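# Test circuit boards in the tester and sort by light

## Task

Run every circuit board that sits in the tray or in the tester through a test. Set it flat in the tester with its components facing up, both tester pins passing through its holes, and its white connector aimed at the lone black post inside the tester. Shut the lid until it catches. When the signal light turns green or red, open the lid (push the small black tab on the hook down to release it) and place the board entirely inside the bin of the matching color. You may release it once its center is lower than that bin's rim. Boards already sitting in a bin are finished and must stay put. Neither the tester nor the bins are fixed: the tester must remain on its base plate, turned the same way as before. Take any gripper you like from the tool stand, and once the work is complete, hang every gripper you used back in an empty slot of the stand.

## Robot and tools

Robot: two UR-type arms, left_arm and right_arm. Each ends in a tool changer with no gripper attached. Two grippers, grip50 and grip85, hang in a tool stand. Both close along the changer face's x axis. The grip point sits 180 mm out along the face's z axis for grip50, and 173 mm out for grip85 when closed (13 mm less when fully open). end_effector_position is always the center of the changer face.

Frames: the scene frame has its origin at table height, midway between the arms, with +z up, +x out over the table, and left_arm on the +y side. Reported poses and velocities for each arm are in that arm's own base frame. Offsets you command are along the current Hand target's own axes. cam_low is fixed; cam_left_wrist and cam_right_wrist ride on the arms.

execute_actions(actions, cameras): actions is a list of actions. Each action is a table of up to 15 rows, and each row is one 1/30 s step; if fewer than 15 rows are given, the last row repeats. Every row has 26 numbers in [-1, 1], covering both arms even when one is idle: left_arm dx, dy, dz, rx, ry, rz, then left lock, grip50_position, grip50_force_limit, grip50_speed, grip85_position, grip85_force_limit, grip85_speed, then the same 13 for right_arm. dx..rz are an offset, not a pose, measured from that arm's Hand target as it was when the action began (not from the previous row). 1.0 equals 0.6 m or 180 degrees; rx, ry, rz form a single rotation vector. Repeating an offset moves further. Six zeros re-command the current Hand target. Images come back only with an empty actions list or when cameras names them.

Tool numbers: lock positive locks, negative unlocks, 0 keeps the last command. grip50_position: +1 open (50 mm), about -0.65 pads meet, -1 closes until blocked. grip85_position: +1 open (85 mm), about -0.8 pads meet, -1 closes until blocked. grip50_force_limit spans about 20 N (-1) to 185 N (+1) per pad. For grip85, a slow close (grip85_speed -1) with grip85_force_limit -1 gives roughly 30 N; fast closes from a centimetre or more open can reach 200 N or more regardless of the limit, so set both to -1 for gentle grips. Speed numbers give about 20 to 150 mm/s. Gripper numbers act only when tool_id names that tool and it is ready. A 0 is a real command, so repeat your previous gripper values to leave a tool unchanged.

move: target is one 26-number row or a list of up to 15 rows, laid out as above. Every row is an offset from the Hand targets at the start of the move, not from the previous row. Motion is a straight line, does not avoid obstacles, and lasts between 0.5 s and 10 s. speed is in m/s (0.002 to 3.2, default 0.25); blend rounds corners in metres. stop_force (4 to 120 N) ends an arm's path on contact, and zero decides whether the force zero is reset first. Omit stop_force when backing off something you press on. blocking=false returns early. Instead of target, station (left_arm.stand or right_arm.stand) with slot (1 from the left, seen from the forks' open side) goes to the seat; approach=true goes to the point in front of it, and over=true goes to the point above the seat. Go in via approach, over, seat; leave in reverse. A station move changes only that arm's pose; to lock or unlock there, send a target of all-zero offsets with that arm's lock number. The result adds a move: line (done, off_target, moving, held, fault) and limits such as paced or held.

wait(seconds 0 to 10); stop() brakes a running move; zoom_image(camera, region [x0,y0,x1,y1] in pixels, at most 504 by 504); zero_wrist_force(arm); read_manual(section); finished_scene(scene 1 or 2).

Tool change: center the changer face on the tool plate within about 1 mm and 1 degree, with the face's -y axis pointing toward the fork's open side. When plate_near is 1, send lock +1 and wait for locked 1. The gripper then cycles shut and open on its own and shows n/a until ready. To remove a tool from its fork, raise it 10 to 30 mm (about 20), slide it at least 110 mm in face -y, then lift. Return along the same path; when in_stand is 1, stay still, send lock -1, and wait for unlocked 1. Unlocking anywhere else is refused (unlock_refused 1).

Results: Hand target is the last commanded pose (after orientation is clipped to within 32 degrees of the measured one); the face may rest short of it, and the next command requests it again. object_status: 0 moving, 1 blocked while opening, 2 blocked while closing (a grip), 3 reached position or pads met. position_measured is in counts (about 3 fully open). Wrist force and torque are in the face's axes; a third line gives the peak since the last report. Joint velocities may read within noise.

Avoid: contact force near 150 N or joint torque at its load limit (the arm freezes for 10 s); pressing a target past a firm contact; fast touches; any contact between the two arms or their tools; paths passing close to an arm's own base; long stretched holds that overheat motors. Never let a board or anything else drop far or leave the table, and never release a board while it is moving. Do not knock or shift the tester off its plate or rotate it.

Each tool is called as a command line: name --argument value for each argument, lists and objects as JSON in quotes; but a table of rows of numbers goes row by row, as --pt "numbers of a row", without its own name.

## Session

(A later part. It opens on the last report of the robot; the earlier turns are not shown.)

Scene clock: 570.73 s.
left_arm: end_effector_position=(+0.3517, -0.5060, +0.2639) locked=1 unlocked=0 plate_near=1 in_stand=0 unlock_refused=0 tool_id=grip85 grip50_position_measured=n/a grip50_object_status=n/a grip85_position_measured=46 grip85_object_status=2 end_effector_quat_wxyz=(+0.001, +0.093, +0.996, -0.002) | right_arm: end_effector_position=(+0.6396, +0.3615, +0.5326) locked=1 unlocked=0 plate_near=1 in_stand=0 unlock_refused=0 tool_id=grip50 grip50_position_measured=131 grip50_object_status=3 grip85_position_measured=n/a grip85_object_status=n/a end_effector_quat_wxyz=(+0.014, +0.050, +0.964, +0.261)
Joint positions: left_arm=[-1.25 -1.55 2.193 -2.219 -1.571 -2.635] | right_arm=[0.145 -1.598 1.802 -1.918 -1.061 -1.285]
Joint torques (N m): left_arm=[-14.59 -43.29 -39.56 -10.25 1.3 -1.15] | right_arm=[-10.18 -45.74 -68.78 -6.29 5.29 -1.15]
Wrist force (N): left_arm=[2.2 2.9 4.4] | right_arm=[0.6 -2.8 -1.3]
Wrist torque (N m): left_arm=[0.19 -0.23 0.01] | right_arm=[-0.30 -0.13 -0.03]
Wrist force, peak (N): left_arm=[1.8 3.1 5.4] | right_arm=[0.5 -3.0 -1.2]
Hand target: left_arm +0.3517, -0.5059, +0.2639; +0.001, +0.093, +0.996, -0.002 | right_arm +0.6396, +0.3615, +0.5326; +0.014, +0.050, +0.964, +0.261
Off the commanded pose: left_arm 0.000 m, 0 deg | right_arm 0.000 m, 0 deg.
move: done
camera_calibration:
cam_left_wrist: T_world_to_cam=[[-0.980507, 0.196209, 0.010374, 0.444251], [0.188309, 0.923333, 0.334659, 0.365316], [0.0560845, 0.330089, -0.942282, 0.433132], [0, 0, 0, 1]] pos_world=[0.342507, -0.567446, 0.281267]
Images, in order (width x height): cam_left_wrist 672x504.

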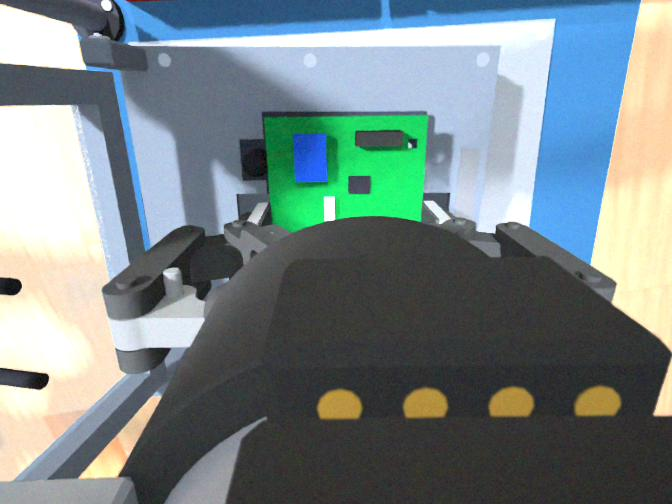

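move --pt "-0.0007 0.0038 0 0 0 0 0 1 -1 1 -1 -1 -1 0 0 0 0 0 0 0 0.145 -1 -1 1 1 1" --pt "-0.0007 0.0038 0.0117 0 0 0 0 1 -1 1 -1 -1 -1 0 0 0 0 0 0 0 0.145 -1 -1 1 1 1" --cameras '["cam_left_wrist"]' --speed 0.03 --stop_force 7

zoom_image --camera "cam_left_wrist" --region '[390, 115, 440, 155]'

Scene clock: 574.43 s.
left_arm: end_effector_position=(+0.3525, -0.5038, +0.2569) locked=1 unlocked=0 plate_near=1 in_stand=0 unlock_refused=0 tool_id=grip85 grip50_position_measured=n/a grip50_object_status=n/a grip85_position_measured=46 grip85_object_status=2 end_effector_quat_wxyz=(+0.001, +0.093, +0.996, -0.002) | right_arm: end_effector_position=(+0.6396, +0.3615, +0.5326) locked=1 unlocked=0 plate_near=1 in_stand=0 unlock_refused=0 tool_id=grip50 grip50_position_measured=131 grip50_object_status=3 grip85_position_measured=n/a grip85_object_status=n/a end_effector_quat_wxyz=(+0.014, +0.050, +0.964, +0.261)
Joint positions: left_arm=[-1.247 -1.543 2.202 -2.234 -1.571 -2.632] | right_arm=[0.145 -1.598 1.802 -1.918 -1.061 -1.285]
Joint torques (N m): left_arm=[19.67 -43.2 -39.64 -10.08 -1.45 2.37] | right_arm=[-8.81 -45.42 -68.6 -6.2 5.59 -1.28]
Wrist force (N): left_arm=[2.5 3.0 4.2] | right_arm=[0.6 -2.5 -1.3]
Wrist torque (N m): left_arm=[0.19 -0.24 -0.27] | right_arm=[-0.29 -0.13 -0.03]
Wrist force, peak (N): left_arm=[2.5 2.9 5.0] | right_arm=[0.4 -3.1 -1.0]
Hand target: left_arm +0.3525, -0.5038, +0.2569; +0.001, +0.093, +0.996, -0.002 | right_arm +0.6396, +0.3615, +0.5326; +0.014, +0.050, +0.964, +0.261
Off the commanded pose: left_arm 0.000 m, 0 deg | right_arm 0.000 m, 0 deg.
move: done
camera_calibration:
cam_left_wrist: T_world_to_cam=[[-0.980507, 0.196209, 0.010374, 0.444697], [0.188309, 0.923333, 0.334659, 0.365602], [0.0560845, 0.330089, -0.942282, 0.425703], [0, 0, 0, 1]] pos_world=[0.343307, -0.565346, 0.274167]
Images, in order (width x height): cam_left_wrist 672x504.

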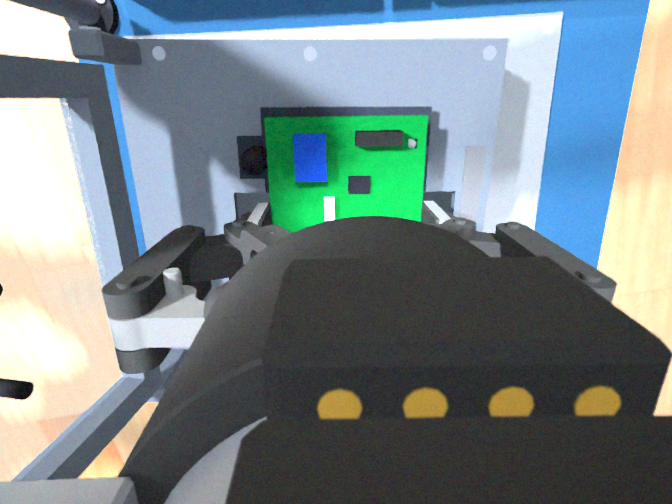

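Scaled by 10.080.

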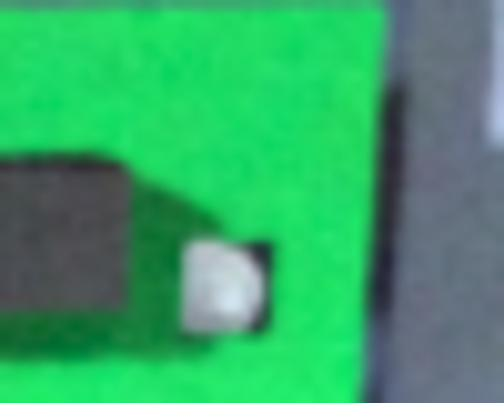

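move --target '[0.0004,0,0.025,0,0,0,0,1,-1,1,-1,-1,-1, 0,0,0,0,0,0,0,0.145,-1,-1,1,1,1]' --cameras '["cam_left_wrist"]' --speed 0.012 --stop_force 7

zoom_image --camera "cam_left_wrist" --region '[390, 115, 440, 155]'

Scene clock: 578.37 s.
left_arm: end_effector_position=(+0.3525, -0.5038, +0.2536) locked=1 unlocked=0 plate_near=1 in_stand=0 unlock_refused=0 tool_id=grip85 grip50_position_measured=n/a grip50_object_status=n/a grip85_position_measured=46 grip85_object_status=2 end_effector_quat_wxyz=(+0.001, +0.093, +0.996, -0.002) | right_arm: end_effector_position=(+0.6396, +0.3615, +0.5326) locked=1 unlocked=0 plate_near=1 in_stand=0 unlock_refused=0 tool_id=grip50 grip50_position_measured=131 grip50_object_status=3 grip85_position_measured=n/a grip85_object_status=n/a end_effector_quat_wxyz=(+0.014, +0.050, +0.964, +0.261)
Joint positions: left_arm=[-1.247 -1.539 2.205 -2.241 -1.571 -2.632] | right_arm=[0.145 -1.598 1.802 -1.918 -1.061 -1.285]
Joint torques (N m): left_arm=[4.97 -65.17 -62.43 -6.09 -1.88 -1.04] | right_arm=[-8.51 -45.29 -68.87 -6.32 5.45 -1.11]
Wrist force (N): left_arm=[-1.9 6.2 6.6] | right_arm=[0.3 -2.6 -1.0]
Wrist torque (N m): left_arm=[-0.35 -0.95 -0.13] | right_arm=[-0.29 -0.11 -0.03]
Wrist force, peak (N): left_arm=[1.8 9.4 -4.9] | right_arm=[0.5 -3.0 -1.3]
Hand target: left_arm +0.3525, -0.5038, +0.2536; +0.001, +0.093, +0.996, -0.002 (not the last commanded pose) | right_arm +0.6396, +0.3615, +0.5326; +0.014, +0.050, +0.964, +0.261
Off the commanded pose: left_arm 0.012 m, 0 deg | right_arm 0.000 m, 0 deg.
move: contact (left_arm)
camera_calibration:
cam_left_wrist: T_world_to_cam=[[-0.980507, 0.196208, 0.0103735, 0.444731], [0.188308, 0.923333, 0.334659, 0.366707], [0.0560845, 0.330089, -0.942282, 0.422594], [0, 0, 0, 1]] pos_world=[0.343307, -0.565346, 0.270867]
Images, in order (width x height): cam_left_wrist 672x504.

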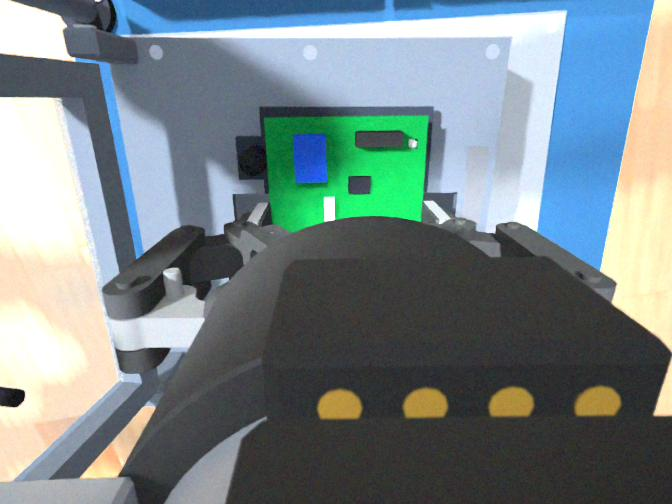

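Scaled by 10.080.

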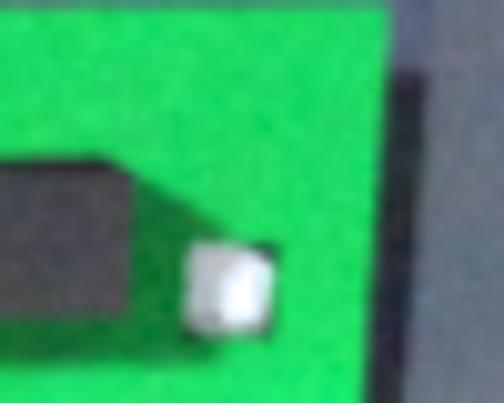

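move --pt "-0.0004 0.0006 -0.0012 0 0 0 0 1 -1 1 -1 -1 -1 0 0 0 0 0 0 0 0.145 -1 -1 1 1 1" --pt "-0.0004 0.0006 0.018 0 0 0 0 1 -1 1 -1 -1 -1 0 0 0 0 0 0 0 0.145 -1 -1 1 1 1" --cameras '["cam_left_wrist"]' --speed 0.01 --stop_force 9

zoom_image --camera "cam_left_wrist" --region '[390, 115, 440, 155]'

Scene clock: 583.67 s.
left_arm: end_effector_position=(+0.3528, -0.5035, +0.2515) locked=1 unlocked=0 plate_near=1 in_stand=0 unlock_refused=0 tool_id=grip85 grip50_position_measured=n/a grip50_object_status=n/a grip85_position_measured=46 grip85_object_status=2 end_effector_quat_wxyz=(+0.001, +0.093, +0.996, -0.002) | right_arm: end_effector_position=(+0.6396, +0.3615, +0.5326) locked=1 unlocked=0 plate_near=1 in_stand=0 unlock_refused=0 tool_id=grip50 grip50_position_measured=131 grip50_object_status=3 grip85_position_measured=n/a grip85_object_status=n/a end_effector_quat_wxyz=(+0.014, +0.050, +0.964, +0.261)
Joint positions: left_arm=[-1.247 -1.536 2.207 -2.246 -1.571 -2.632] | right_arm=[0.145 -1.598 1.802 -1.918 -1.061 -1.285]
Joint torques (N m): left_arm=[12.23 -63.94 -61.4 -6.76 -1.03 0.82] | right_arm=[-8.01 -46.79 -68.61 -6.26 5.4 -1.13]
Wrist force (N): left_arm=[7.2 3.7 3.4] | right_arm=[0.6 -2.7 -1.1]
Wrist torque (N m): left_arm=[0.05 0.71 -0.07] | right_arm=[-0.30 -0.13 -0.03]
Wrist force, peak (N): left_arm=[8.4 5.4 -4.9] | right_arm=[0.6 -3.2 -1.1]
Hand target: left_arm +0.3528, -0.5035, +0.2515; +0.001, +0.093, +0.996, -0.002 (not the last commanded pose) | right_arm +0.6396, +0.3615, +0.5326; +0.014, +0.050, +0.964, +0.261
Off the commanded pose: left_arm 0.009 m, 0 deg | right_arm 0.000 m, 0 deg.
move: contact (left_arm); path passed 1 of 2 targets
camera_calibration:
cam_left_wrist: T_world_to_cam=[[-0.980506, 0.196217, 0.0103562, 0.444997], [0.188315, 0.923363, 0.334572, 0.367114], [0.0560862, 0.33, -0.942313, 0.420457], [0, 0, 0, 1]] pos_world=[0.343607, -0.565046, 0.268768]
Images, in order (width x height): cam_left_wrist 672x504.

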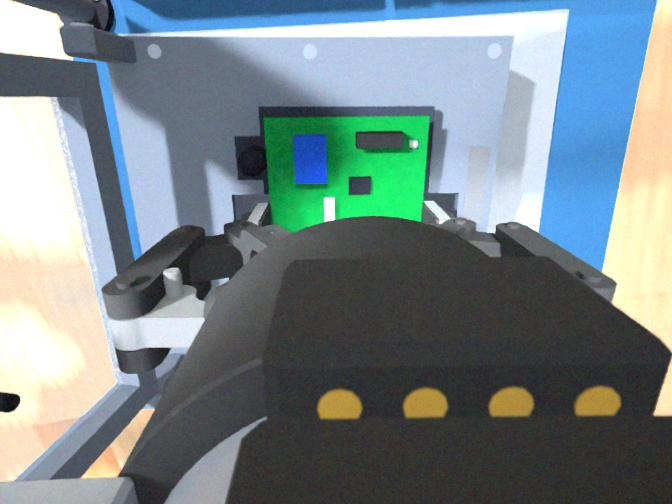

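Scaled by 10.080.

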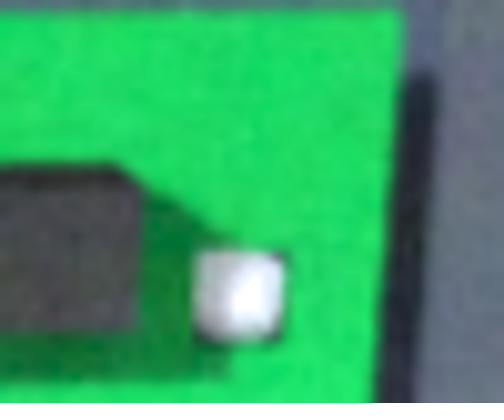

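move --pt "0.0003 0 -0.0013 0 0 0.0028 0 1 -1 1 -1 -1 -1 0 0 0 0 0 0 0 0.145 -1 -1 1 1 1" --pt "0.0003 0 0.014 0 0 0.0028 0 1 -1 1 -1 -1 -1 0 0 0 0 0 0 0 0.145 -1 -1 1 1 1" --cameras '["cam_left_wrist"]' --speed 0.01 --stop_force 10

zoom_image --camera "cam_left_wrist" --region '[390, 115, 440, 155]'

Scene clock: 587.70 s.
left_arm: end_effector_position=(+0.3526, -0.5035, +0.2482) locked=1 unlocked=0 plate_near=1 in_stand=0 unlock_refused=0 tool_id=grip85 grip50_position_measured=n/a grip50_object_status=n/a grip85_position_measured=46 grip85_object_status=2 end_effector_quat_wxyz=(+0.001, +0.097, +0.995, -0.002) | right_arm: end_effector_position=(+0.6396, +0.3615, +0.5326) locked=1 unlocked=0 plate_near=1 in_stand=0 unlock_refused=0 tool_id=grip50 grip50_position_measured=131 grip50_object_status=3 grip85_position_measured=n/a grip85_object_status=n/a end_effector_quat_wxyz=(+0.014, +0.050, +0.964, +0.261)
Joint positions: left_arm=[-1.247 -1.532 2.21 -2.253 -1.571 -2.623] | right_arm=[0.145 -1.598 1.802 -1.918 -1.061 -1.285]
Joint torques (N m): left_arm=[-18.47 -58.68 -57.43 -6.75 0.22 1.52] | right_arm=[-9.52 -46.01 -68.87 -6.17 5.35 -1.04]
Wrist force (N): left_arm=[10.5 6.3 -7.1] | right_arm=[0.6 -2.7 -1.2]
Wrist torque (N m): left_arm=[-0.51 1.45 -0.30] | right_arm=[-0.30 -0.13 -0.03]
Wrist force, peak (N): left_arm=[12.8 10.4 -19.7] | right_arm=[0.6 -2.8 -1.7]
Hand target: left_arm +0.3526, -0.5035, +0.2482; +0.001, +0.097, +0.995, -0.002 (not the last commanded pose) | right_arm +0.6396, +0.3615, +0.5326; +0.014, +0.050, +0.964, +0.261
Off the commanded pose: left_arm 0.005 m, 0 deg | right_arm 0.000 m, 0 deg.
move: contact (left_arm); path passed 1 of 2 targets
camera_calibration:
cam_left_wrist: T_world_to_cam=[[-0.978734, 0.204876, 0.010291, 0.448621], [0.196454, 0.921699, 0.33448, 0.364598], [0.0590418, 0.329389, -0.942347, 0.41602], [0, 0, 0, 1]] pos_world=[0.342891, -0.564993, 0.265468]
Images, in order (width x height): cam_left_wrist 672x504.

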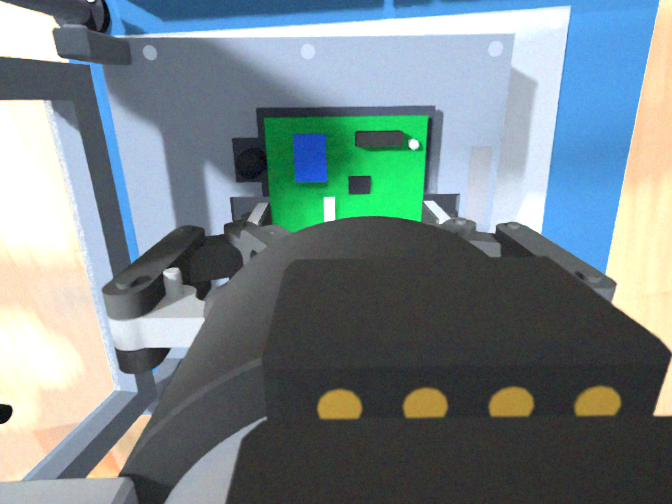

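Scaled by 10.080.

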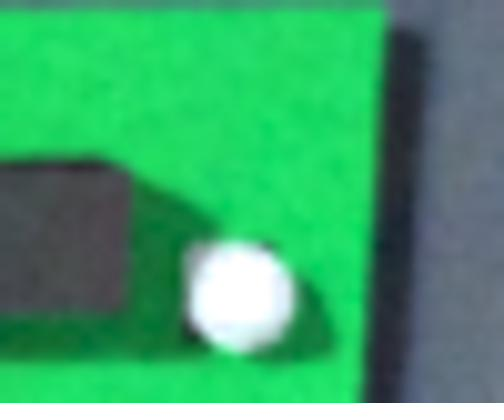

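move --pt "0 0 0 0 0 0 0 1 -1 1 0.84 -1 -1 0 0 0 0 0 0 0 0.145 -1 -1 1 1 1" --pt "0 0 -0.1667 0 0 0 0 1 -1 1 0.84 -1 -1 0.04 -0.014 0.024 0 0 0 0 0.145 -1 -1 1 1 1" --pt "0.1977 0.2218 -0.203 0 0 0.9853 0 1 -1 1 0.84 -1 -1 0.1167 -0.0418 0.0723 0 0 0 0 0.145 -1 -1 1 1 1" --pt "0.1977 0.2218 -0.203 0 0 0.9853 0 1 -1 1 0.84 -1 -1 0.1167 -0.0418 0.1822 0 0 0 0 0.145 -1 -1 1 1 1" --cameras '["cam_left_wrist","cam_low","cam_right_wrist"]' --speed '[0.1,0.12,0.7,0.1]' --blend '[0,0.01,0.01,0]'

zoom_image --camera "cam_low" --region '[260, 60, 380, 220]'

Scene clock: 601.50 s.
left_arm: end_effector_position=(+0.2618, -0.3495, +0.3691) locked=1 unlocked=0 plate_near=1 in_stand=0 unlock_refused=0 tool_id=grip85 grip50_position_measured=n/a grip50_object_status=n/a grip85_position_measured=23 grip85_object_status=3 end_effector_quat_wxyz=(+0.002, +0.997, -0.074, +0.001) | right_arm: end_effector_position=(+0.5735, +0.4019, +0.4256) locked=1 unlocked=0 plate_near=1 in_stand=0 unlock_refused=0 tool_id=grip50 grip50_position_measured=131 grip50_object_status=3 grip85_position_measured=n/a grip85_object_status=n/a end_effector_quat_wxyz=(+0.014, +0.050, +0.964, +0.261)
Joint positions: left_arm=[-1.338 -2.015 2.332 -1.893 -1.57 0.381] | right_arm=[0.226 -1.609 2.02 -2.168 -1.074 -1.194]
Joint torques (N m): left_arm=[19.56 -28.07 -47.75 -5.31 -2.61 2.52] | right_arm=[9.63 -38.57 -47.69 -12 0.54 2.47]
Wrist force (N): left_arm=[2.0 1.3 4.4] | right_arm=[1.9 -2.9 -2.1]
Wrist torque (N m): left_arm=[0.06 -0.22 -0.26] | right_arm=[-0.32 0.19 -0.30]
Wrist force, peak (N): left_arm=[10.3 6.5 -7.2] | right_arm=[0.4 -2.7 -2.9]
Hand target: left_arm +0.2618, -0.3495, +0.3691; +0.002, +0.997, -0.074, +0.001 | right_arm +0.5735, +0.4019, +0.4255; +0.014, +0.050, +0.964, +0.261
Off the commanded pose: left_arm 0.000 m, 0 deg | right_arm 0.000 m, 0 deg.
move: done
camera_calibration:
cam_left_wrist: T_world_to_cam=[[0.987119, -0.159283, 0.0150298, -0.31676], [-0.154757, -0.926774, 0.342257, -0.356975], [-0.0405865, -0.340174, -0.939486, 0.275609], [0, 0, 0, 1]] pos_world=[0.268621, -0.287535, 0.385869]
cam_right_wrist: T_world_to_cam=[[-0.996714, 0.0809648, 0.00249761, 0.546874], [0.0526964, 0.624683, 0.779098, -0.560654], [0.0615193, 0.77667, -0.626897, -0.0426596], [0, 0, 0, 1]] pos_world=[0.577245, 0.339086, 0.408695]

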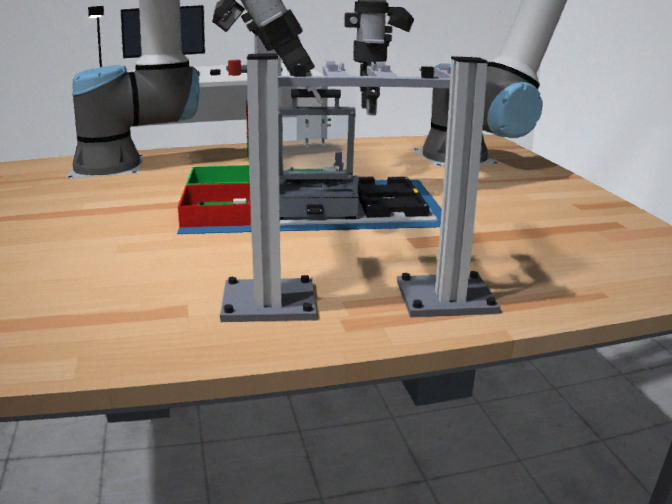

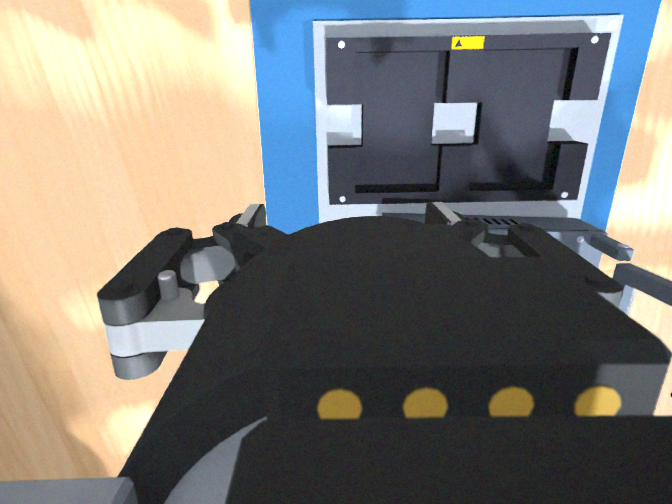

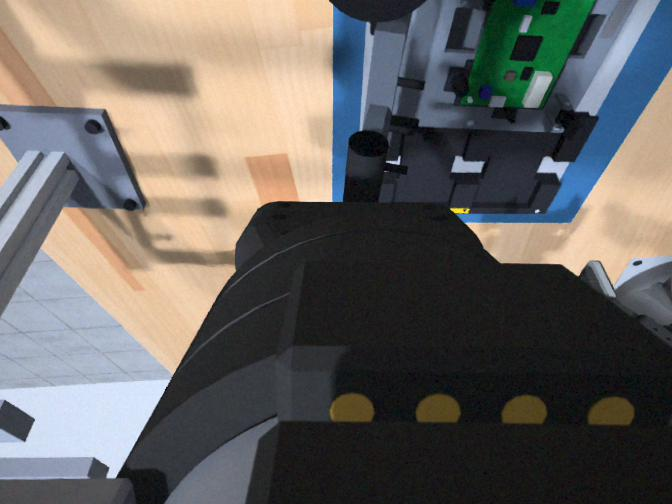

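Scaled by 3.150.

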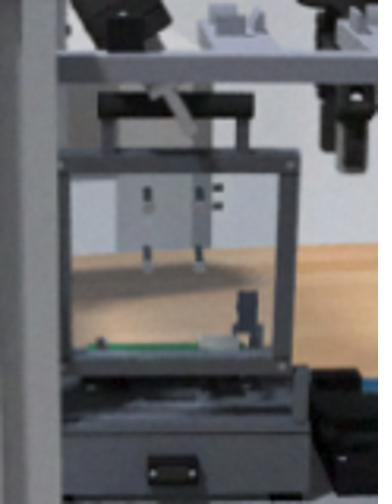

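move --pt "0 0 0 0 0 0 0 1 -1 1 0.84 -1 -1 0.0823 0.0069 -0.0051 0 0 0 0 0.145 -1 -1 1 1 1" --pt "0 0 0 0 0 0 0 1 -1 1 0.84 -1 -1 0.1606 0.0045 0.0054 0 0 0 0 0.145 -1 -1 1 1 1" --pt "0 0 0 0 0 0 0 1 -1 1 0.84 -1 -1 0.2335 -0.0081 0.0329 0 0 0 0 0.145 -1 -1 1 1 1" --pt "0 0 0 0 0 0 0 1 -1 1 0.84 -1 -1 0.2767 -0.0218 0.0599 0 0 0 0 0.145 -1 -1 1 1 1" --pt "0 0 0 0 0 0 0 1 -1 1 0.84 -1 -1 0.296 -0.032 0.0791 0 0 0 0 0.145 -1 -1 1 1 1" --pt "0 0 0 0 0 0 0 1 -1 1 0.84 -1 -1 0.296 -0.032 0.0791 0 0 0 0 -1 -1 -1 1 1 1" --cameras '["cam_left_wrist","cam_low"]' --speed 0.08 --blend '[0.006,0.006,0.006,0.005,0,0]'

zoom_image --camera "cam_low" --region '[260, 60, 380, 220]'

Scene clock: 608.67 s.
left_arm: end_effector_position=(+0.2618, -0.3495, +0.3691) locked=1 unlocked=0 plate_near=1 in_stand=0 unlock_refused=0 tool_id=grip85 grip50_position_measured=n/a grip50_object_status=n/a grip85_position_measured=23 grip85_object_status=3 end_effector_quat_wxyz=(+0.002, +0.997, -0.074, +0.001) | right_arm: end_effector_position=(+0.3977, +0.4276, +0.3746) locked=1 unlocked=0 plate_near=1 in_stand=0 unlock_refused=0 tool_id=grip50 grip50_position_measured=174 grip50_object_status=2 grip85_position_measured=n/a grip85_object_status=n/a end_effector_quat_wxyz=(+0.014, +0.050, +0.964, +0.260)
Joint positions: left_arm=[-1.338 -2.015 2.332 -1.893 -1.57 0.381] | right_arm=[0.364 -1.797 2.293 -2.324 -1.105 -1.042]
Joint torques (N m): left_arm=[18.67 -27.27 -46.91 -5.43 -2.76 1.83] | right_arm=[12.28 -42.22 -44.42 -9.89 6.38 2.74]
Wrist force (N): left_arm=[1.4 1.5 3.7] | right_arm=[-6.6 -2.7 5.5]
Wrist torque (N m): left_arm=[0.07 -0.18 -0.26] | right_arm=[-0.30 -1.50 -0.27]
Wrist force, peak (N): left_arm=[1.9 1.8 4.6] | right_arm=[-7.1 -3.4 5.2]
Hand target: left_arm +0.2618, -0.3495, +0.3691; +0.002, +0.997, -0.074, +0.001 | right_arm +0.3977, +0.4276, +0.3746; +0.014, +0.050, +0.964, +0.261
Off the commanded pose: left_arm 0.000 m, 0 deg | right_arm 0.000 m, 0 deg.
move: done
camera_calibration:
cam_left_wrist: T_world_to_cam=[[0.987119, -0.159283, 0.0150298, -0.31676], [-0.154757, -0.926774, 0.342257, -0.356975], [-0.0405865, -0.340174, -0.939486, 0.275609], [0, 0, 0, 1]] pos_world=[0.268621, -0.287535, 0.385869]
Images, in order (width x height): cam_low 672x504, cam_left_wrist 672x504.

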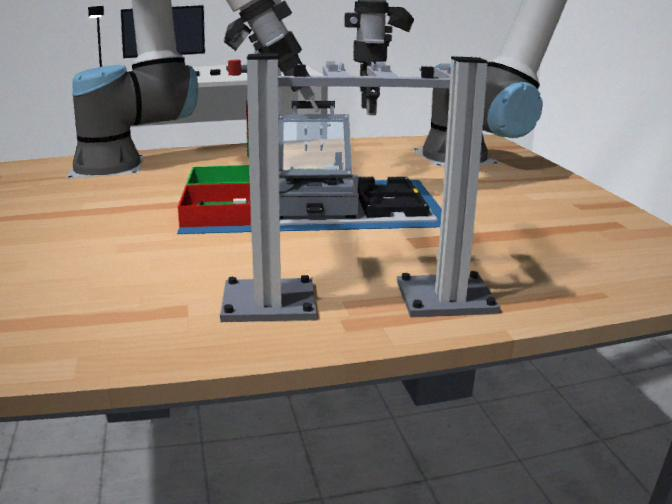

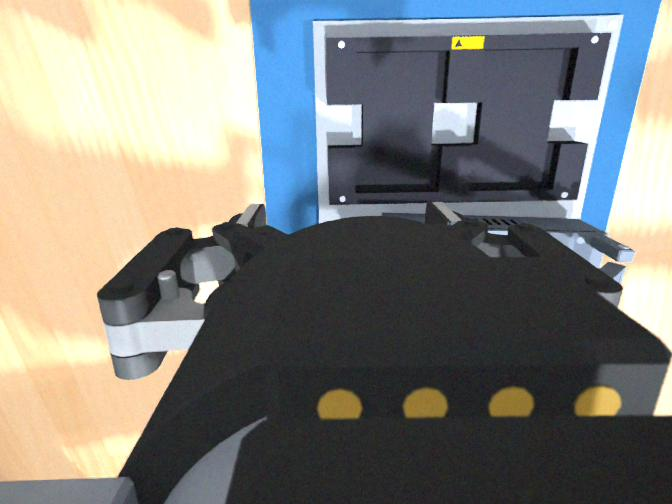

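Scaled by 3.150.

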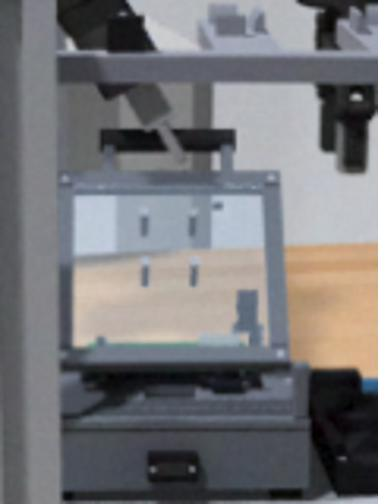

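move --pt "0 0 0 0 0 0 0 1 -1 1 0.84 -1 -1 0.041 -0.0265 0.0487 0 0 0 0 -1 -1 -1 1 1 1" --pt "0 0 0 0 0 0 0 1 -1 1 0.84 -1 -1 0.0633 -0.0497 0.0905 0 0 0 0 -1 -1 -1 1 1 1" --pt "0 0 0 0 0 0 0 1 -1 1 0.84 -1 -1 0.0748 -0.0698 0.1257 0 0 0 0 -1 -1 -1 1 1 1" --cameras '["cam_left_wrist","cam_low"]' --speed 0.06 --blend '[0.005,0.005,0]'

zoom_image --camera "cam_low" --region '[260, 80, 380, 220]'

zoom_image --camera "cam_left_wrist" --region '[552, 180, 672, 300]'

Scene clock: 612.53 s.
left_arm: end_effector_position=(+0.2618, -0.3495, +0.3691) locked=1 unlocked=0 plate_near=1 in_stand=0 unlock_refused=0 tool_id=grip85 grip50_position_measured=n/a grip50_object_status=n/a grip85_position_measured=23 grip85_object_status=3 end_effector_quat_wxyz=(+0.002, +0.997, -0.074, +0.001) | right_arm: end_effector_position=(+0.3533, +0.4340, +0.2885) locked=1 unlocked=0 plate_near=1 in_stand=0 unlock_refused=0 tool_id=grip50 grip50_position_measured=174 grip50_object_status=2 grip85_position_measured=n/a grip85_object_status=n/a end_effector_quat_wxyz=(+0.014, +0.050, +0.964, +0.260)
Joint positions: left_arm=[-1.338 -2.015 2.332 -1.893 -1.57 0.381] | right_arm=[0.412 -1.737 2.437 -2.551 -1.118 -0.99]
Joint torques (N m): left_arm=[17.79 -26.18 -47.45 -5.26 -2.35 1.93] | right_arm=[15.14 -19.09 -34.71 -9.88 2.79 2.67]
Wrist force (N): left_arm=[1.2 1.8 4.3] | right_arm=[-6.5 -4.7 -2.4]
Wrist torque (N m): left_arm=[0.09 -0.17 -0.26] | right_arm=[0.09 -1.67 -0.34]
Wrist force, peak (N): left_arm=[2.1 1.7 4.5] | right_arm=[-10.4 -2.7 2.3]
Hand target: left_arm +0.2618, -0.3495, +0.3691; +0.002, +0.997, -0.074, +0.001 | right_arm +0.3533, +0.4340, +0.2884; +0.014, +0.050, +0.964, +0.261
Off the commanded pose: left_arm 0.000 m, 0 deg | right_arm 0.000 m, 0 deg.
move: done
camera_calibration:
cam_left_wrist: T_world_to_cam=[[0.987119, -0.159283, 0.0150298, -0.31676], [-0.154757, -0.926774, 0.342257, -0.356975], [-0.0405865, -0.340174, -0.939486, 0.275609], [0, 0, 0, 1]] pos_world=[0.268621, -0.287535, 0.385869]
Images, in order (width x height): cam_low 672x504, cam_left_wrist 672x504.

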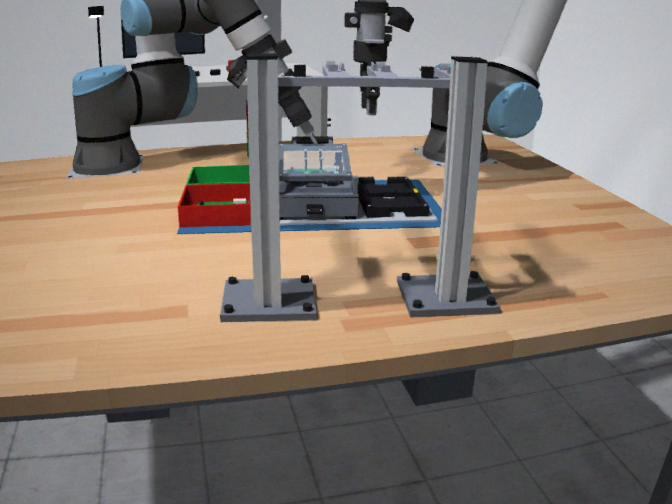

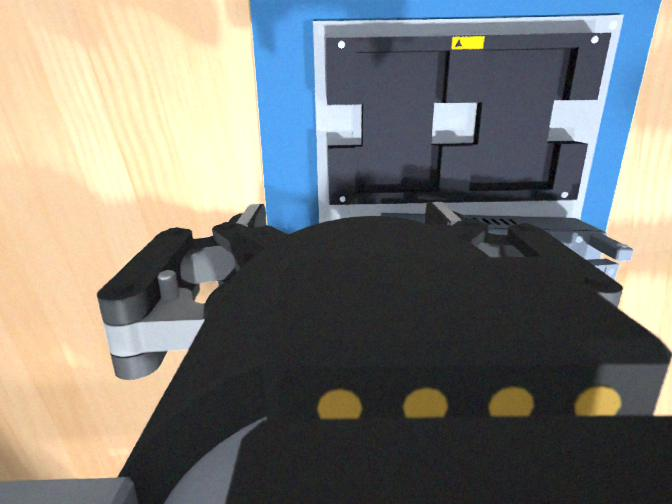

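Scaled by 3.600.

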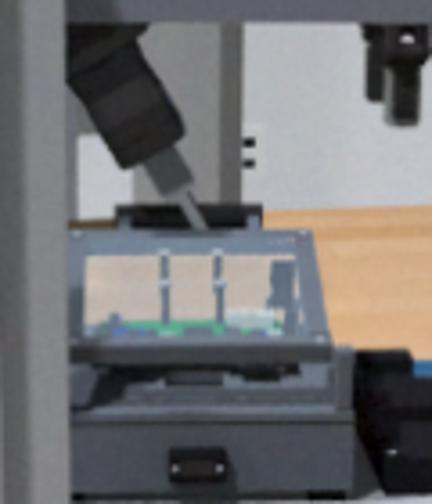

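Scaled by 4.200.

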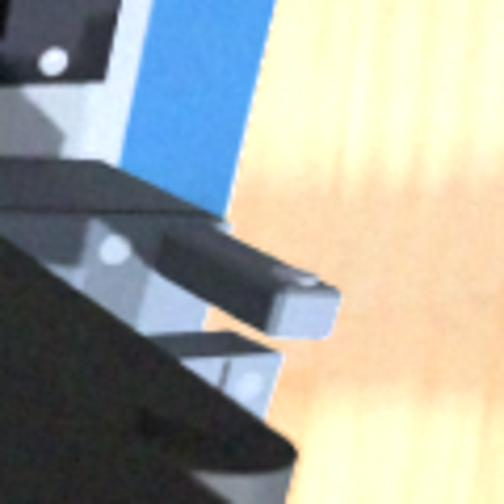

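move --target '[0,0,0,0,0,0,0,1,-1,1,0.84,-1,-1, 0,0,0,0,0,0,0,-0.98,-0.3,-1,1,1,1]' --cameras '[]'

move --target '[0,0,0,0,0,0,0,1,-1,1,0.84,-1,-1, 0.0067,-0.0351,0.0606,0,0,0,0,-0.98,-0.3,-1,1,1,1]' --cameras '["cam_left_wrist","cam_low"]' --speed 0.03 --stop_force 45

zoom_image --camera "cam_low" --region '[220, 80, 380, 220]'

zoom_image --camera "cam_left_wrist" --region '[552, 180, 672, 300]'

Scene clock: 614.67 s.
left_arm: end_effector_position=(+0.2618, -0.3495, +0.3691) locked=1 unlocked=0 plate_near=1 in_stand=0 unlock_refused=0 tool_id=grip85 grip50_position_measured=n/a grip50_object_status=n/a grip85_position_measured=23 grip85_object_status=3 end_effector_quat_wxyz=(+0.002, +0.997, -0.074, +0.001) | right_arm: end_effector_position=(+0.3533, +0.4340, +0.2884) locked=1 unlocked=0 plate_near=1 in_stand=0 unlock_refused=0 tool_id=grip50 grip50_position_measured=180 grip50_object_status=2 grip85_position_measured=n/a grip85_object_status=n/a end_effector_quat_wxyz=(+0.014, +0.050, +0.964, +0.261)
Joint positions: left_arm=[-1.338 -2.015 2.332 -1.893 -1.57 0.381] | right_arm=[0.412 -1.737 2.437 -2.552 -1.118 -0.99]
Joint torques (N m): left_arm=[18.46 -25.79 -47.74 -4.98 -2.38 2.1] | right_arm=[13.72 -20.26 -35.28 -9.71 4.4 2.73]
Wrist force (N): left_arm=[1.9 1.6 4.5] | right_arm=[-7.0 -5.5 -2.7]
Wrist torque (N m): left_arm=[0.09 -0.21 -0.26] | right_arm=[0.25 -1.83 -0.35]
Wrist force, peak (N): left_arm=[1.7 1.6 4.6] | right_arm=[-7.2 -5.7 -2.7]
Hand target: left_arm +0.2618, -0.3495, +0.3691; +0.002, +0.997, -0.074, +0.001 | right_arm +0.3533, +0.4340, +0.2884; +0.014, +0.050, +0.964, +0.261
Off the commanded pose: left_arm 0.000 m, 0 deg | right_arm 0.000 m, 0 deg.
move: done
No camera images: "cameras" was empty.

Scene clock: 617.40 s.
left_arm: end_effector_position=(+0.2618, -0.3495, +0.3691) locked=1 unlocked=0 plate_near=1 in_stand=0 unlock_refused=0 tool_id=grip85 grip50_position_measured=n/a grip50_object_status=n/a grip85_position_measured=23 grip85_object_status=3 end_effector_quat_wxyz=(+0.002, +0.997, -0.074, +0.001) | right_arm: end_effector_position=(+0.3496, +0.4345, +0.2482) locked=1 unlocked=0 plate_near=1 in_stand=0 unlock_refused=0 tool_id=grip50 grip50_position_measured=180 grip50_object_status=2 grip85_position_measured=n/a grip85_object_status=n/a end_effector_quat_wxyz=(+0.014, +0.050, +0.964, +0.261)
Joint positions: left_arm=[-1.338 -2.015 2.332 -1.893 -1.57 0.381] | right_arm=[0.417 -1.67 2.48 -2.664 -1.119 -0.985]
Joint torques (N m): left_arm=[18.62 -26.55 -47.15 -5.02 -2.57 2.07] | right_arm=[-7.34 -24.25 -40.02 -1.67 -1.55 -1.59]
Wrist force (N): left_arm=[1.8 1.9 4.0] | right_arm=[3.3 3.1 -39.3]
Wrist torque (N m): left_arm=[0.10 -0.21 -0.27] | right_arm=[-1.45 0.09 -0.41]
Wrist force, peak (N): left_arm=[2.2 1.8 4.3] | right_arm=[11.4 5.5 -64.8]
Hand target: left_arm +0.2618, -0.3495, +0.3691; +0.002, +0.997, -0.074, +0.001 | right_arm +0.3496, +0.4345, +0.2482; +0.014, +0.050, +0.964, +0.261 (not the last commanded pose)
Off the commanded pose: left_arm 0.000 m, 0 deg | right_arm 0.002 m, 0 deg.
move: contact (right_arm)
camera_calibration:
cam_left_wrist: T_world_to_cam=[[0.987119, -0.159283, 0.0150298, -0.31676], [-0.154757, -0.926774, 0.342257, -0.356975], [-0.0405865, -0.340174, -0.939486, 0.275609], [0, 0, 0, 1]] pos_world=[0.268621, -0.287535, 0.385869]
Images, in order (width x height): cam_low 672x504, cam_left_wrist 672x504.

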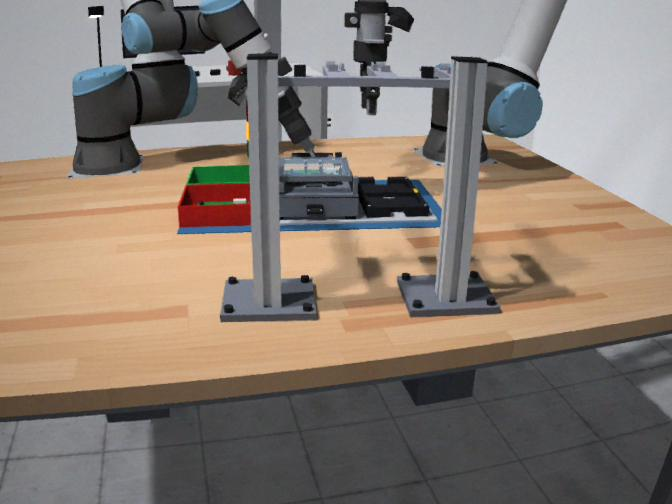

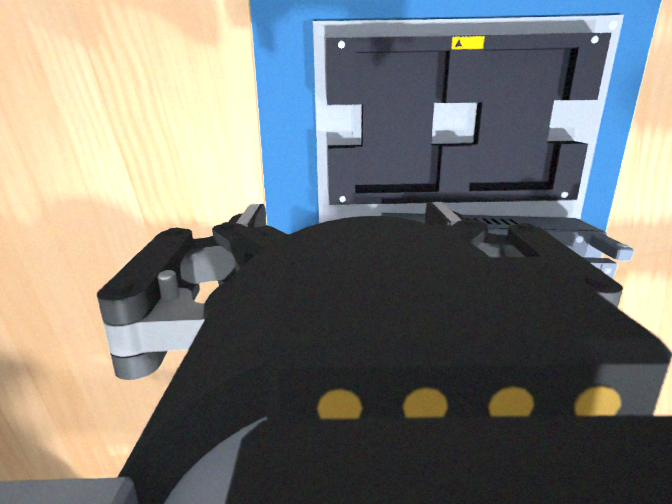

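Scaled by 3.150.

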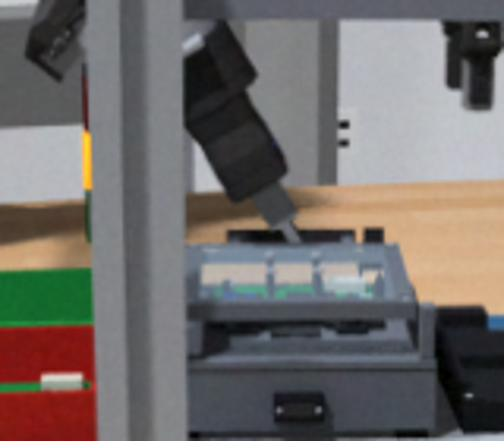

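Scaled by 4.200.

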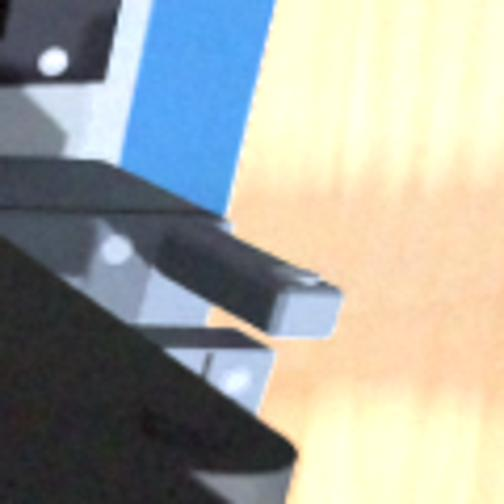

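move --pt "0 0 0 0 0 0 0 1 -1 1 0.86 -1 -1 0 0 0 0 0 0 0 0.145 -1 0 1 1 1" --pt "-0.0392 0.1503 0.1213 0 0 0.0138 0 1 -1 1 0.86 -1 -1 0 0 0 0 0 0 0 0.145 -1 0 1 1 1" --pt "-0.0392 0.1503 0.1213 0 0 0.0138 0 1 -1 1 0.86 -1 -1 0 0 0 0 0 0 0 -1 -1 -1 1 1 1" --cameras '["cam_left_wrist","cam_low"]' --speed 0.15

zoom_image --camera "cam_left_wrist" --region '[390, 130, 510, 230]'

zoom_image --camera "cam_low" --region '[220, 80, 380, 220]'

Scene clock: 626.57 s.
left_arm: end_effector_position=(+0.2253, -0.4355, +0.2967) locked=1 unlocked=0 plate_near=1 in_stand=0 unlock_refused=0 tool_id=grip85 grip50_position_measured=n/a grip50_object_status=n/a grip85_position_measured=21 grip85_object_status=3 end_effector_quat_wxyz=(+0.002, +0.995, -0.096, +0.001) | right_arm: end_effector_position=(+0.3496, +0.4345, +0.2482) locked=1 unlocked=0 plate_near=1 in_stand=0 unlock_refused=0 tool_id=grip50 grip50_position_measured=174 grip50_object_status=2 grip85_position_measured=n/a grip85_object_status=n/a end_effector_quat_wxyz=(+0.014, +0.050, +0.964, +0.261)
Joint positions: left_arm=[-1.457 -1.826 2.359 -2.108 -1.57 0.306] | right_arm=[0.417 -1.67 2.48 -2.664 -1.119 -0.985]
Joint torques (N m): left_arm=[-23.17 -20.09 -63.32 -9.97 1.73 -2.39] | right_arm=[-4.19 -40.78 -48 -8.53 5.71 -1.39]
Wrist force (N): left_arm=[1.8 1.5 3.9] | right_arm=[-8.4 -5.1 5.2]
Wrist torque (N m): left_arm=[0.05 -0.21 0.01] | right_arm=[0.14 -1.93 -0.23]
Wrist force, peak (N): left_arm=[1.0 3.3 5.6] | right_arm=[3.6 3.3 -39.6]
Hand target: left_arm +0.2253, -0.4355, +0.2967; +0.002, +0.995, -0.096, +0.001 | right_arm +0.3496, +0.4345, +0.2482; +0.014, +0.050, +0.964, +0.261
Off the commanded pose: left_arm 0.000 m, 0 deg | right_arm 0.000 m, 0 deg.
move: done
camera_calibration:
cam_left_wrist: T_world_to_cam=[[0.97928, -0.201938, 0.0152562, -0.310226], [-0.194883, -0.919219, 0.342136, -0.40518], [-0.0550663, -0.33802, -0.939527, 0.18106], [0, 0, 0, 1]] pos_world=[0.234805, -0.373893, 0.313471]
Images, in order (width x height): cam_low 672x504, cam_left_wrist 672x504.

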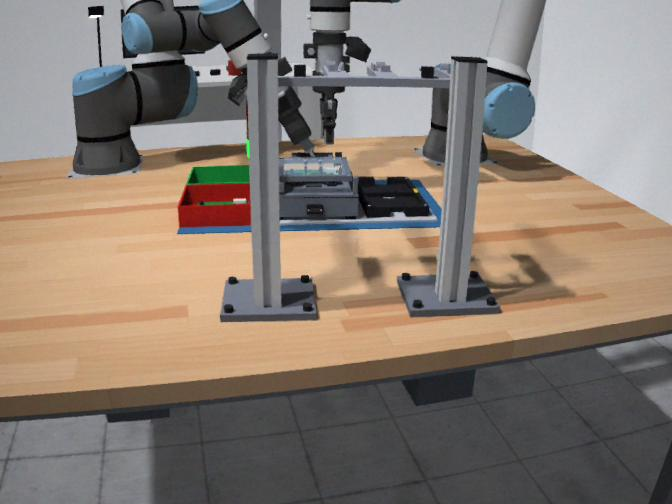

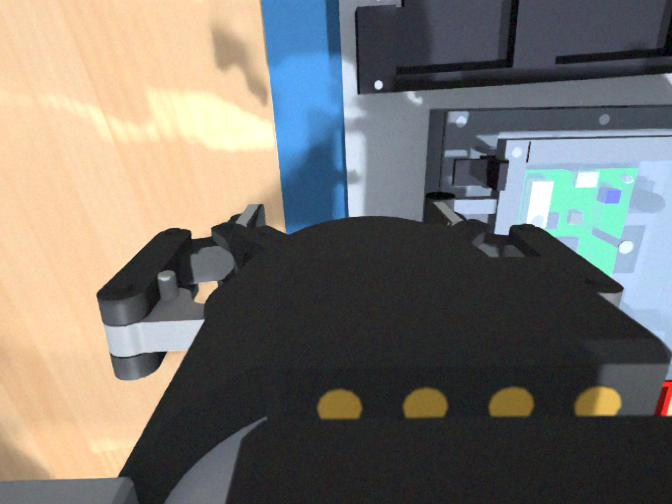

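Scaled by 4.200.

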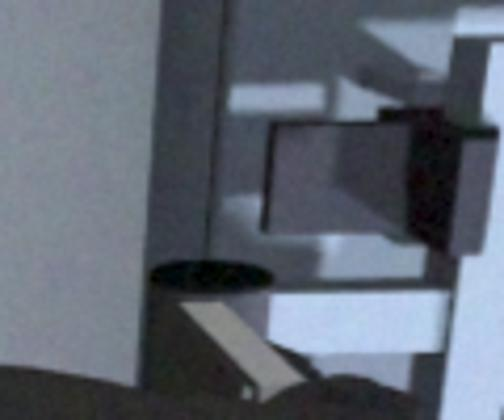

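Scaled by 3.150.

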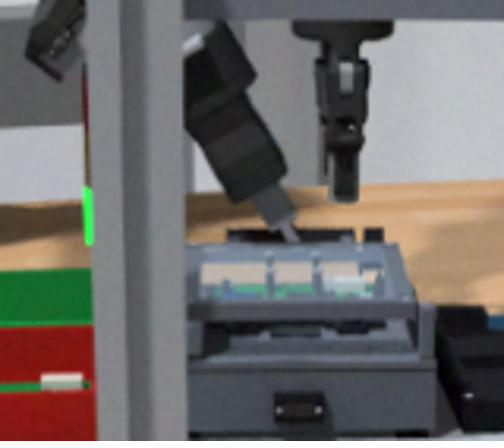

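move --target '[0.0362,-0.0495,0.0328,0,0,0,0,1,-1,1,0.86,-1,-1, 0,0,0,0,0,0,0,-1,-1,-1,1,1,1]' --cameras '[]' --speed 0.1

move --target '[0,0,0.02,0,0,0,0,1,-1,1,0.86,-1,-1, 0,0,0,0,0,0,0,-1,-1,-1,1,1,1]' --cameras '["cam_left_wrist"]' --speed 0.012 --stop_force 4

move --target '[-0.0083,0,0.0068,0,0,0,0,1,-1,1,0.86,-1,-1, 0,0,0,0,0,0,0,-1,-1,-1,1,1,1]' --cameras '["cam_left_wrist"]' --speed 0.015

zoom_image --camera "cam_left_wrist" --region '[380, 140, 500, 240]'

Scene clock: 630.03 s.
left_arm: end_effector_position=(+0.2522, -0.4107, +0.2770) locked=1 unlocked=0 plate_near=1 in_stand=0 unlock_refused=0 tool_id=grip85 grip50_position_measured=n/a grip50_object_status=n/a grip85_position_measured=21 grip85_object_status=3 end_effector_quat_wxyz=(+0.002, +0.995, -0.096, +0.001) | right_arm: end_effector_position=(+0.3496, +0.4345, +0.2482) locked=1 unlocked=0 plate_near=1 in_stand=0 unlock_refused=0 tool_id=grip50 grip50_position_measured=174 grip50_object_status=2 grip85_position_measured=n/a grip85_object_status=n/a end_effector_quat_wxyz=(+0.014, +0.050, +0.964, +0.261)
Joint positions: left_arm=[-1.39 -1.82 2.395 -2.151 -1.57 0.373] | right_arm=[0.417 -1.67 2.48 -2.664 -1.119 -0.985]
Joint torques (N m): left_arm=[17.4 -18.96 -39.66 -9.7 -2.57 2.01] | right_arm=[13.55 -40.94 -32.63 -6.61 5.64 -1.38]
Wrist force (N): left_arm=[1.7 1.3 3.6] | right_arm=[-8.7 -5.1 5.2]
Wrist torque (N m): left_arm=[0.09 -0.18 -0.23] | right_arm=[0.13 -1.92 -0.23]
Wrist force, peak (N): left_arm=[2.7 0.0 5.0] | right_arm=[-8.8 -5.5 5.5]
Hand target: left_arm +0.2523, -0.4106, +0.2769; +0.002, +0.995, -0.096, +0.001 | right_arm +0.3496, +0.4345, +0.2482; +0.014, +0.050, +0.964, +0.261
Off the commanded pose: left_arm 0.000 m, 0 deg | right_arm 0.000 m, 0 deg.
move: done
No camera images: "cameras" was empty.

Scene clock: 631.67 s.
left_arm: end_effector_position=(+0.2523, -0.4106, +0.2729) locked=1 unlocked=0 plate_near=1 in_stand=0 unlock_refused=0 tool_id=grip85 grip50_position_measured=n/a grip50_object_status=n/a grip85_position_measured=21 grip85_object_status=3 end_effector_quat_wxyz=(+0.002, +0.995, -0.096, +0.001) | right_arm: end_effector_position=(+0.3496, +0.4345, +0.2482) locked=1 unlocked=0 plate_near=1 in_stand=0 unlock_refused=0 tool_id=grip50 grip50_position_measured=174 grip50_object_status=2 grip85_position_measured=n/a grip85_object_status=n/a end_effector_quat_wxyz=(+0.014, +0.050, +0.964, +0.261)
Joint positions: left_arm=[-1.39 -1.814 2.4 -2.161 -1.57 0.373] | right_arm=[0.417 -1.67 2.48 -2.664 -1.119 -0.985]
Joint torques (N m): left_arm=[14.6 -39.72 -61.59 -6.45 -2.74 1.91] | right_arm=[13.91 -42.2 -36.38 -6.61 5.56 -1.5]
Wrist force (N): left_arm=[1.6 1.4 4.0] | right_arm=[-9.3 -4.9 4.1]
Wrist torque (N m): left_arm=[0.10 -0.17 -0.24] | right_arm=[0.06 -2.08 -0.24]
Wrist force, peak (N): left_arm=[1.9 1.2 -8.2] | right_arm=[-8.3 -5.5 6.2]
Hand target: left_arm +0.2523, -0.4106, +0.2729; +0.002, +0.995, -0.096, +0.001 (not the last commanded pose) | right_arm +0.3496, +0.4345, +0.2482; +0.014, +0.050, +0.964, +0.261
Off the commanded pose: left_arm 0.008 m, 0 deg | right_arm 0.000 m, 0 deg.
move: contact (left_arm)
camera_calibration:
cam_left_wrist: T_world_to_cam=[[0.979272, -0.201981, 0.0151467, -0.331256], [-0.19489, -0.919243, 0.342068, -0.368874], [-0.0551677, -0.33793, -0.939553, 0.168668], [0, 0, 0, 1]] pos_world=[0.261805, -0.348994, 0.28967]
Images, in order (width x height): cam_left_wrist 672x504.

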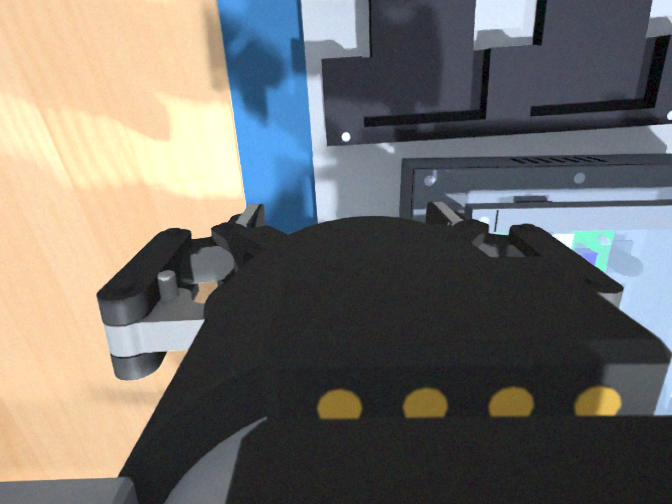

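Scene clock: 632.43 s.
left_arm: end_effector_position=(+0.2476, -0.4097, +0.2689) locked=1 unlocked=0 plate_near=1 in_stand=0 unlock_refused=0 tool_id=grip85 grip50_position_measured=n/a grip50_object_status=n/a grip85_position_measured=21 grip85_object_status=3 end_effector_quat_wxyz=(+0.002, +0.995, -0.096, +0.001) | right_arm: end_effector_position=(+0.3496, +0.4345, +0.2482) locked=1 unlocked=0 plate_near=1 in_stand=0 unlock_refused=0 tool_id=grip50 grip50_position_measured=174 grip50_object_status=2 grip85_position_measured=n/a grip85_object_status=n/a end_effector_quat_wxyz=(+0.014, +0.050, +0.964, +0.261)
Joint positions: left_arm=[-1.4 -1.816 2.409 -2.169 -1.57 0.363] | right_arm=[0.417 -1.67 2.48 -2.664 -1.119 -0.985]
Joint torques (N m): left_arm=[-20.06 -35.92 -36.99 -8.98 -0.45 -3.35] | right_arm=[11.71 -23.63 -38.95 -6.61 3.95 -1.32]
Wrist force (N): left_arm=[1.2 1.4 -2.2] | right_arm=[0.0 -1.1 -24.2]
Wrist torque (N m): left_arm=[0.08 -0.03 0.04] | right_arm=[-0.71 -0.28 -0.23]
Wrist force, peak (N): left_arm=[2.6 1.1 -8.3] | right_arm=[0.1 -0.5 -25.0]
Hand target: left_arm +0.2475, -0.4097, +0.2688; +0.002, +0.995, -0.096, +0.001 | right_arm +0.3496, +0.4345, +0.2482; +0.014, +0.050, +0.964, +0.261
Off the commanded pose: left_arm 0.000 m, 0 deg | right_arm 0.000 m, 0 deg.
move: done
camera_calibration:
cam_left_wrist: T_world_to_cam=[[0.979273, -0.201979, 0.015146, -0.326411], [-0.194888, -0.919243, 0.342068, -0.367595], [-0.0551677, -0.33793, -0.939553, 0.164955], [0, 0, 0, 1]] pos_world=[0.257105, -0.348094, 0.28567]
Images, in order (width x height): cam_left_wrist 672x504.

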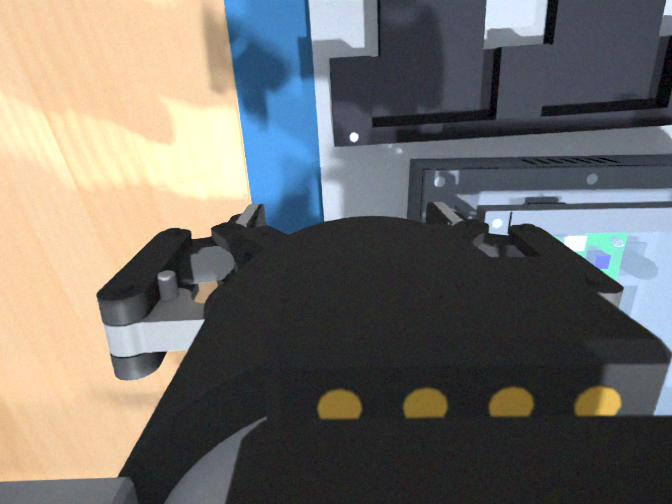

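Scaled by 4.200.

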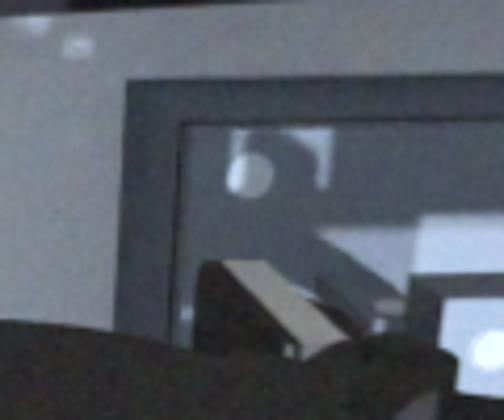

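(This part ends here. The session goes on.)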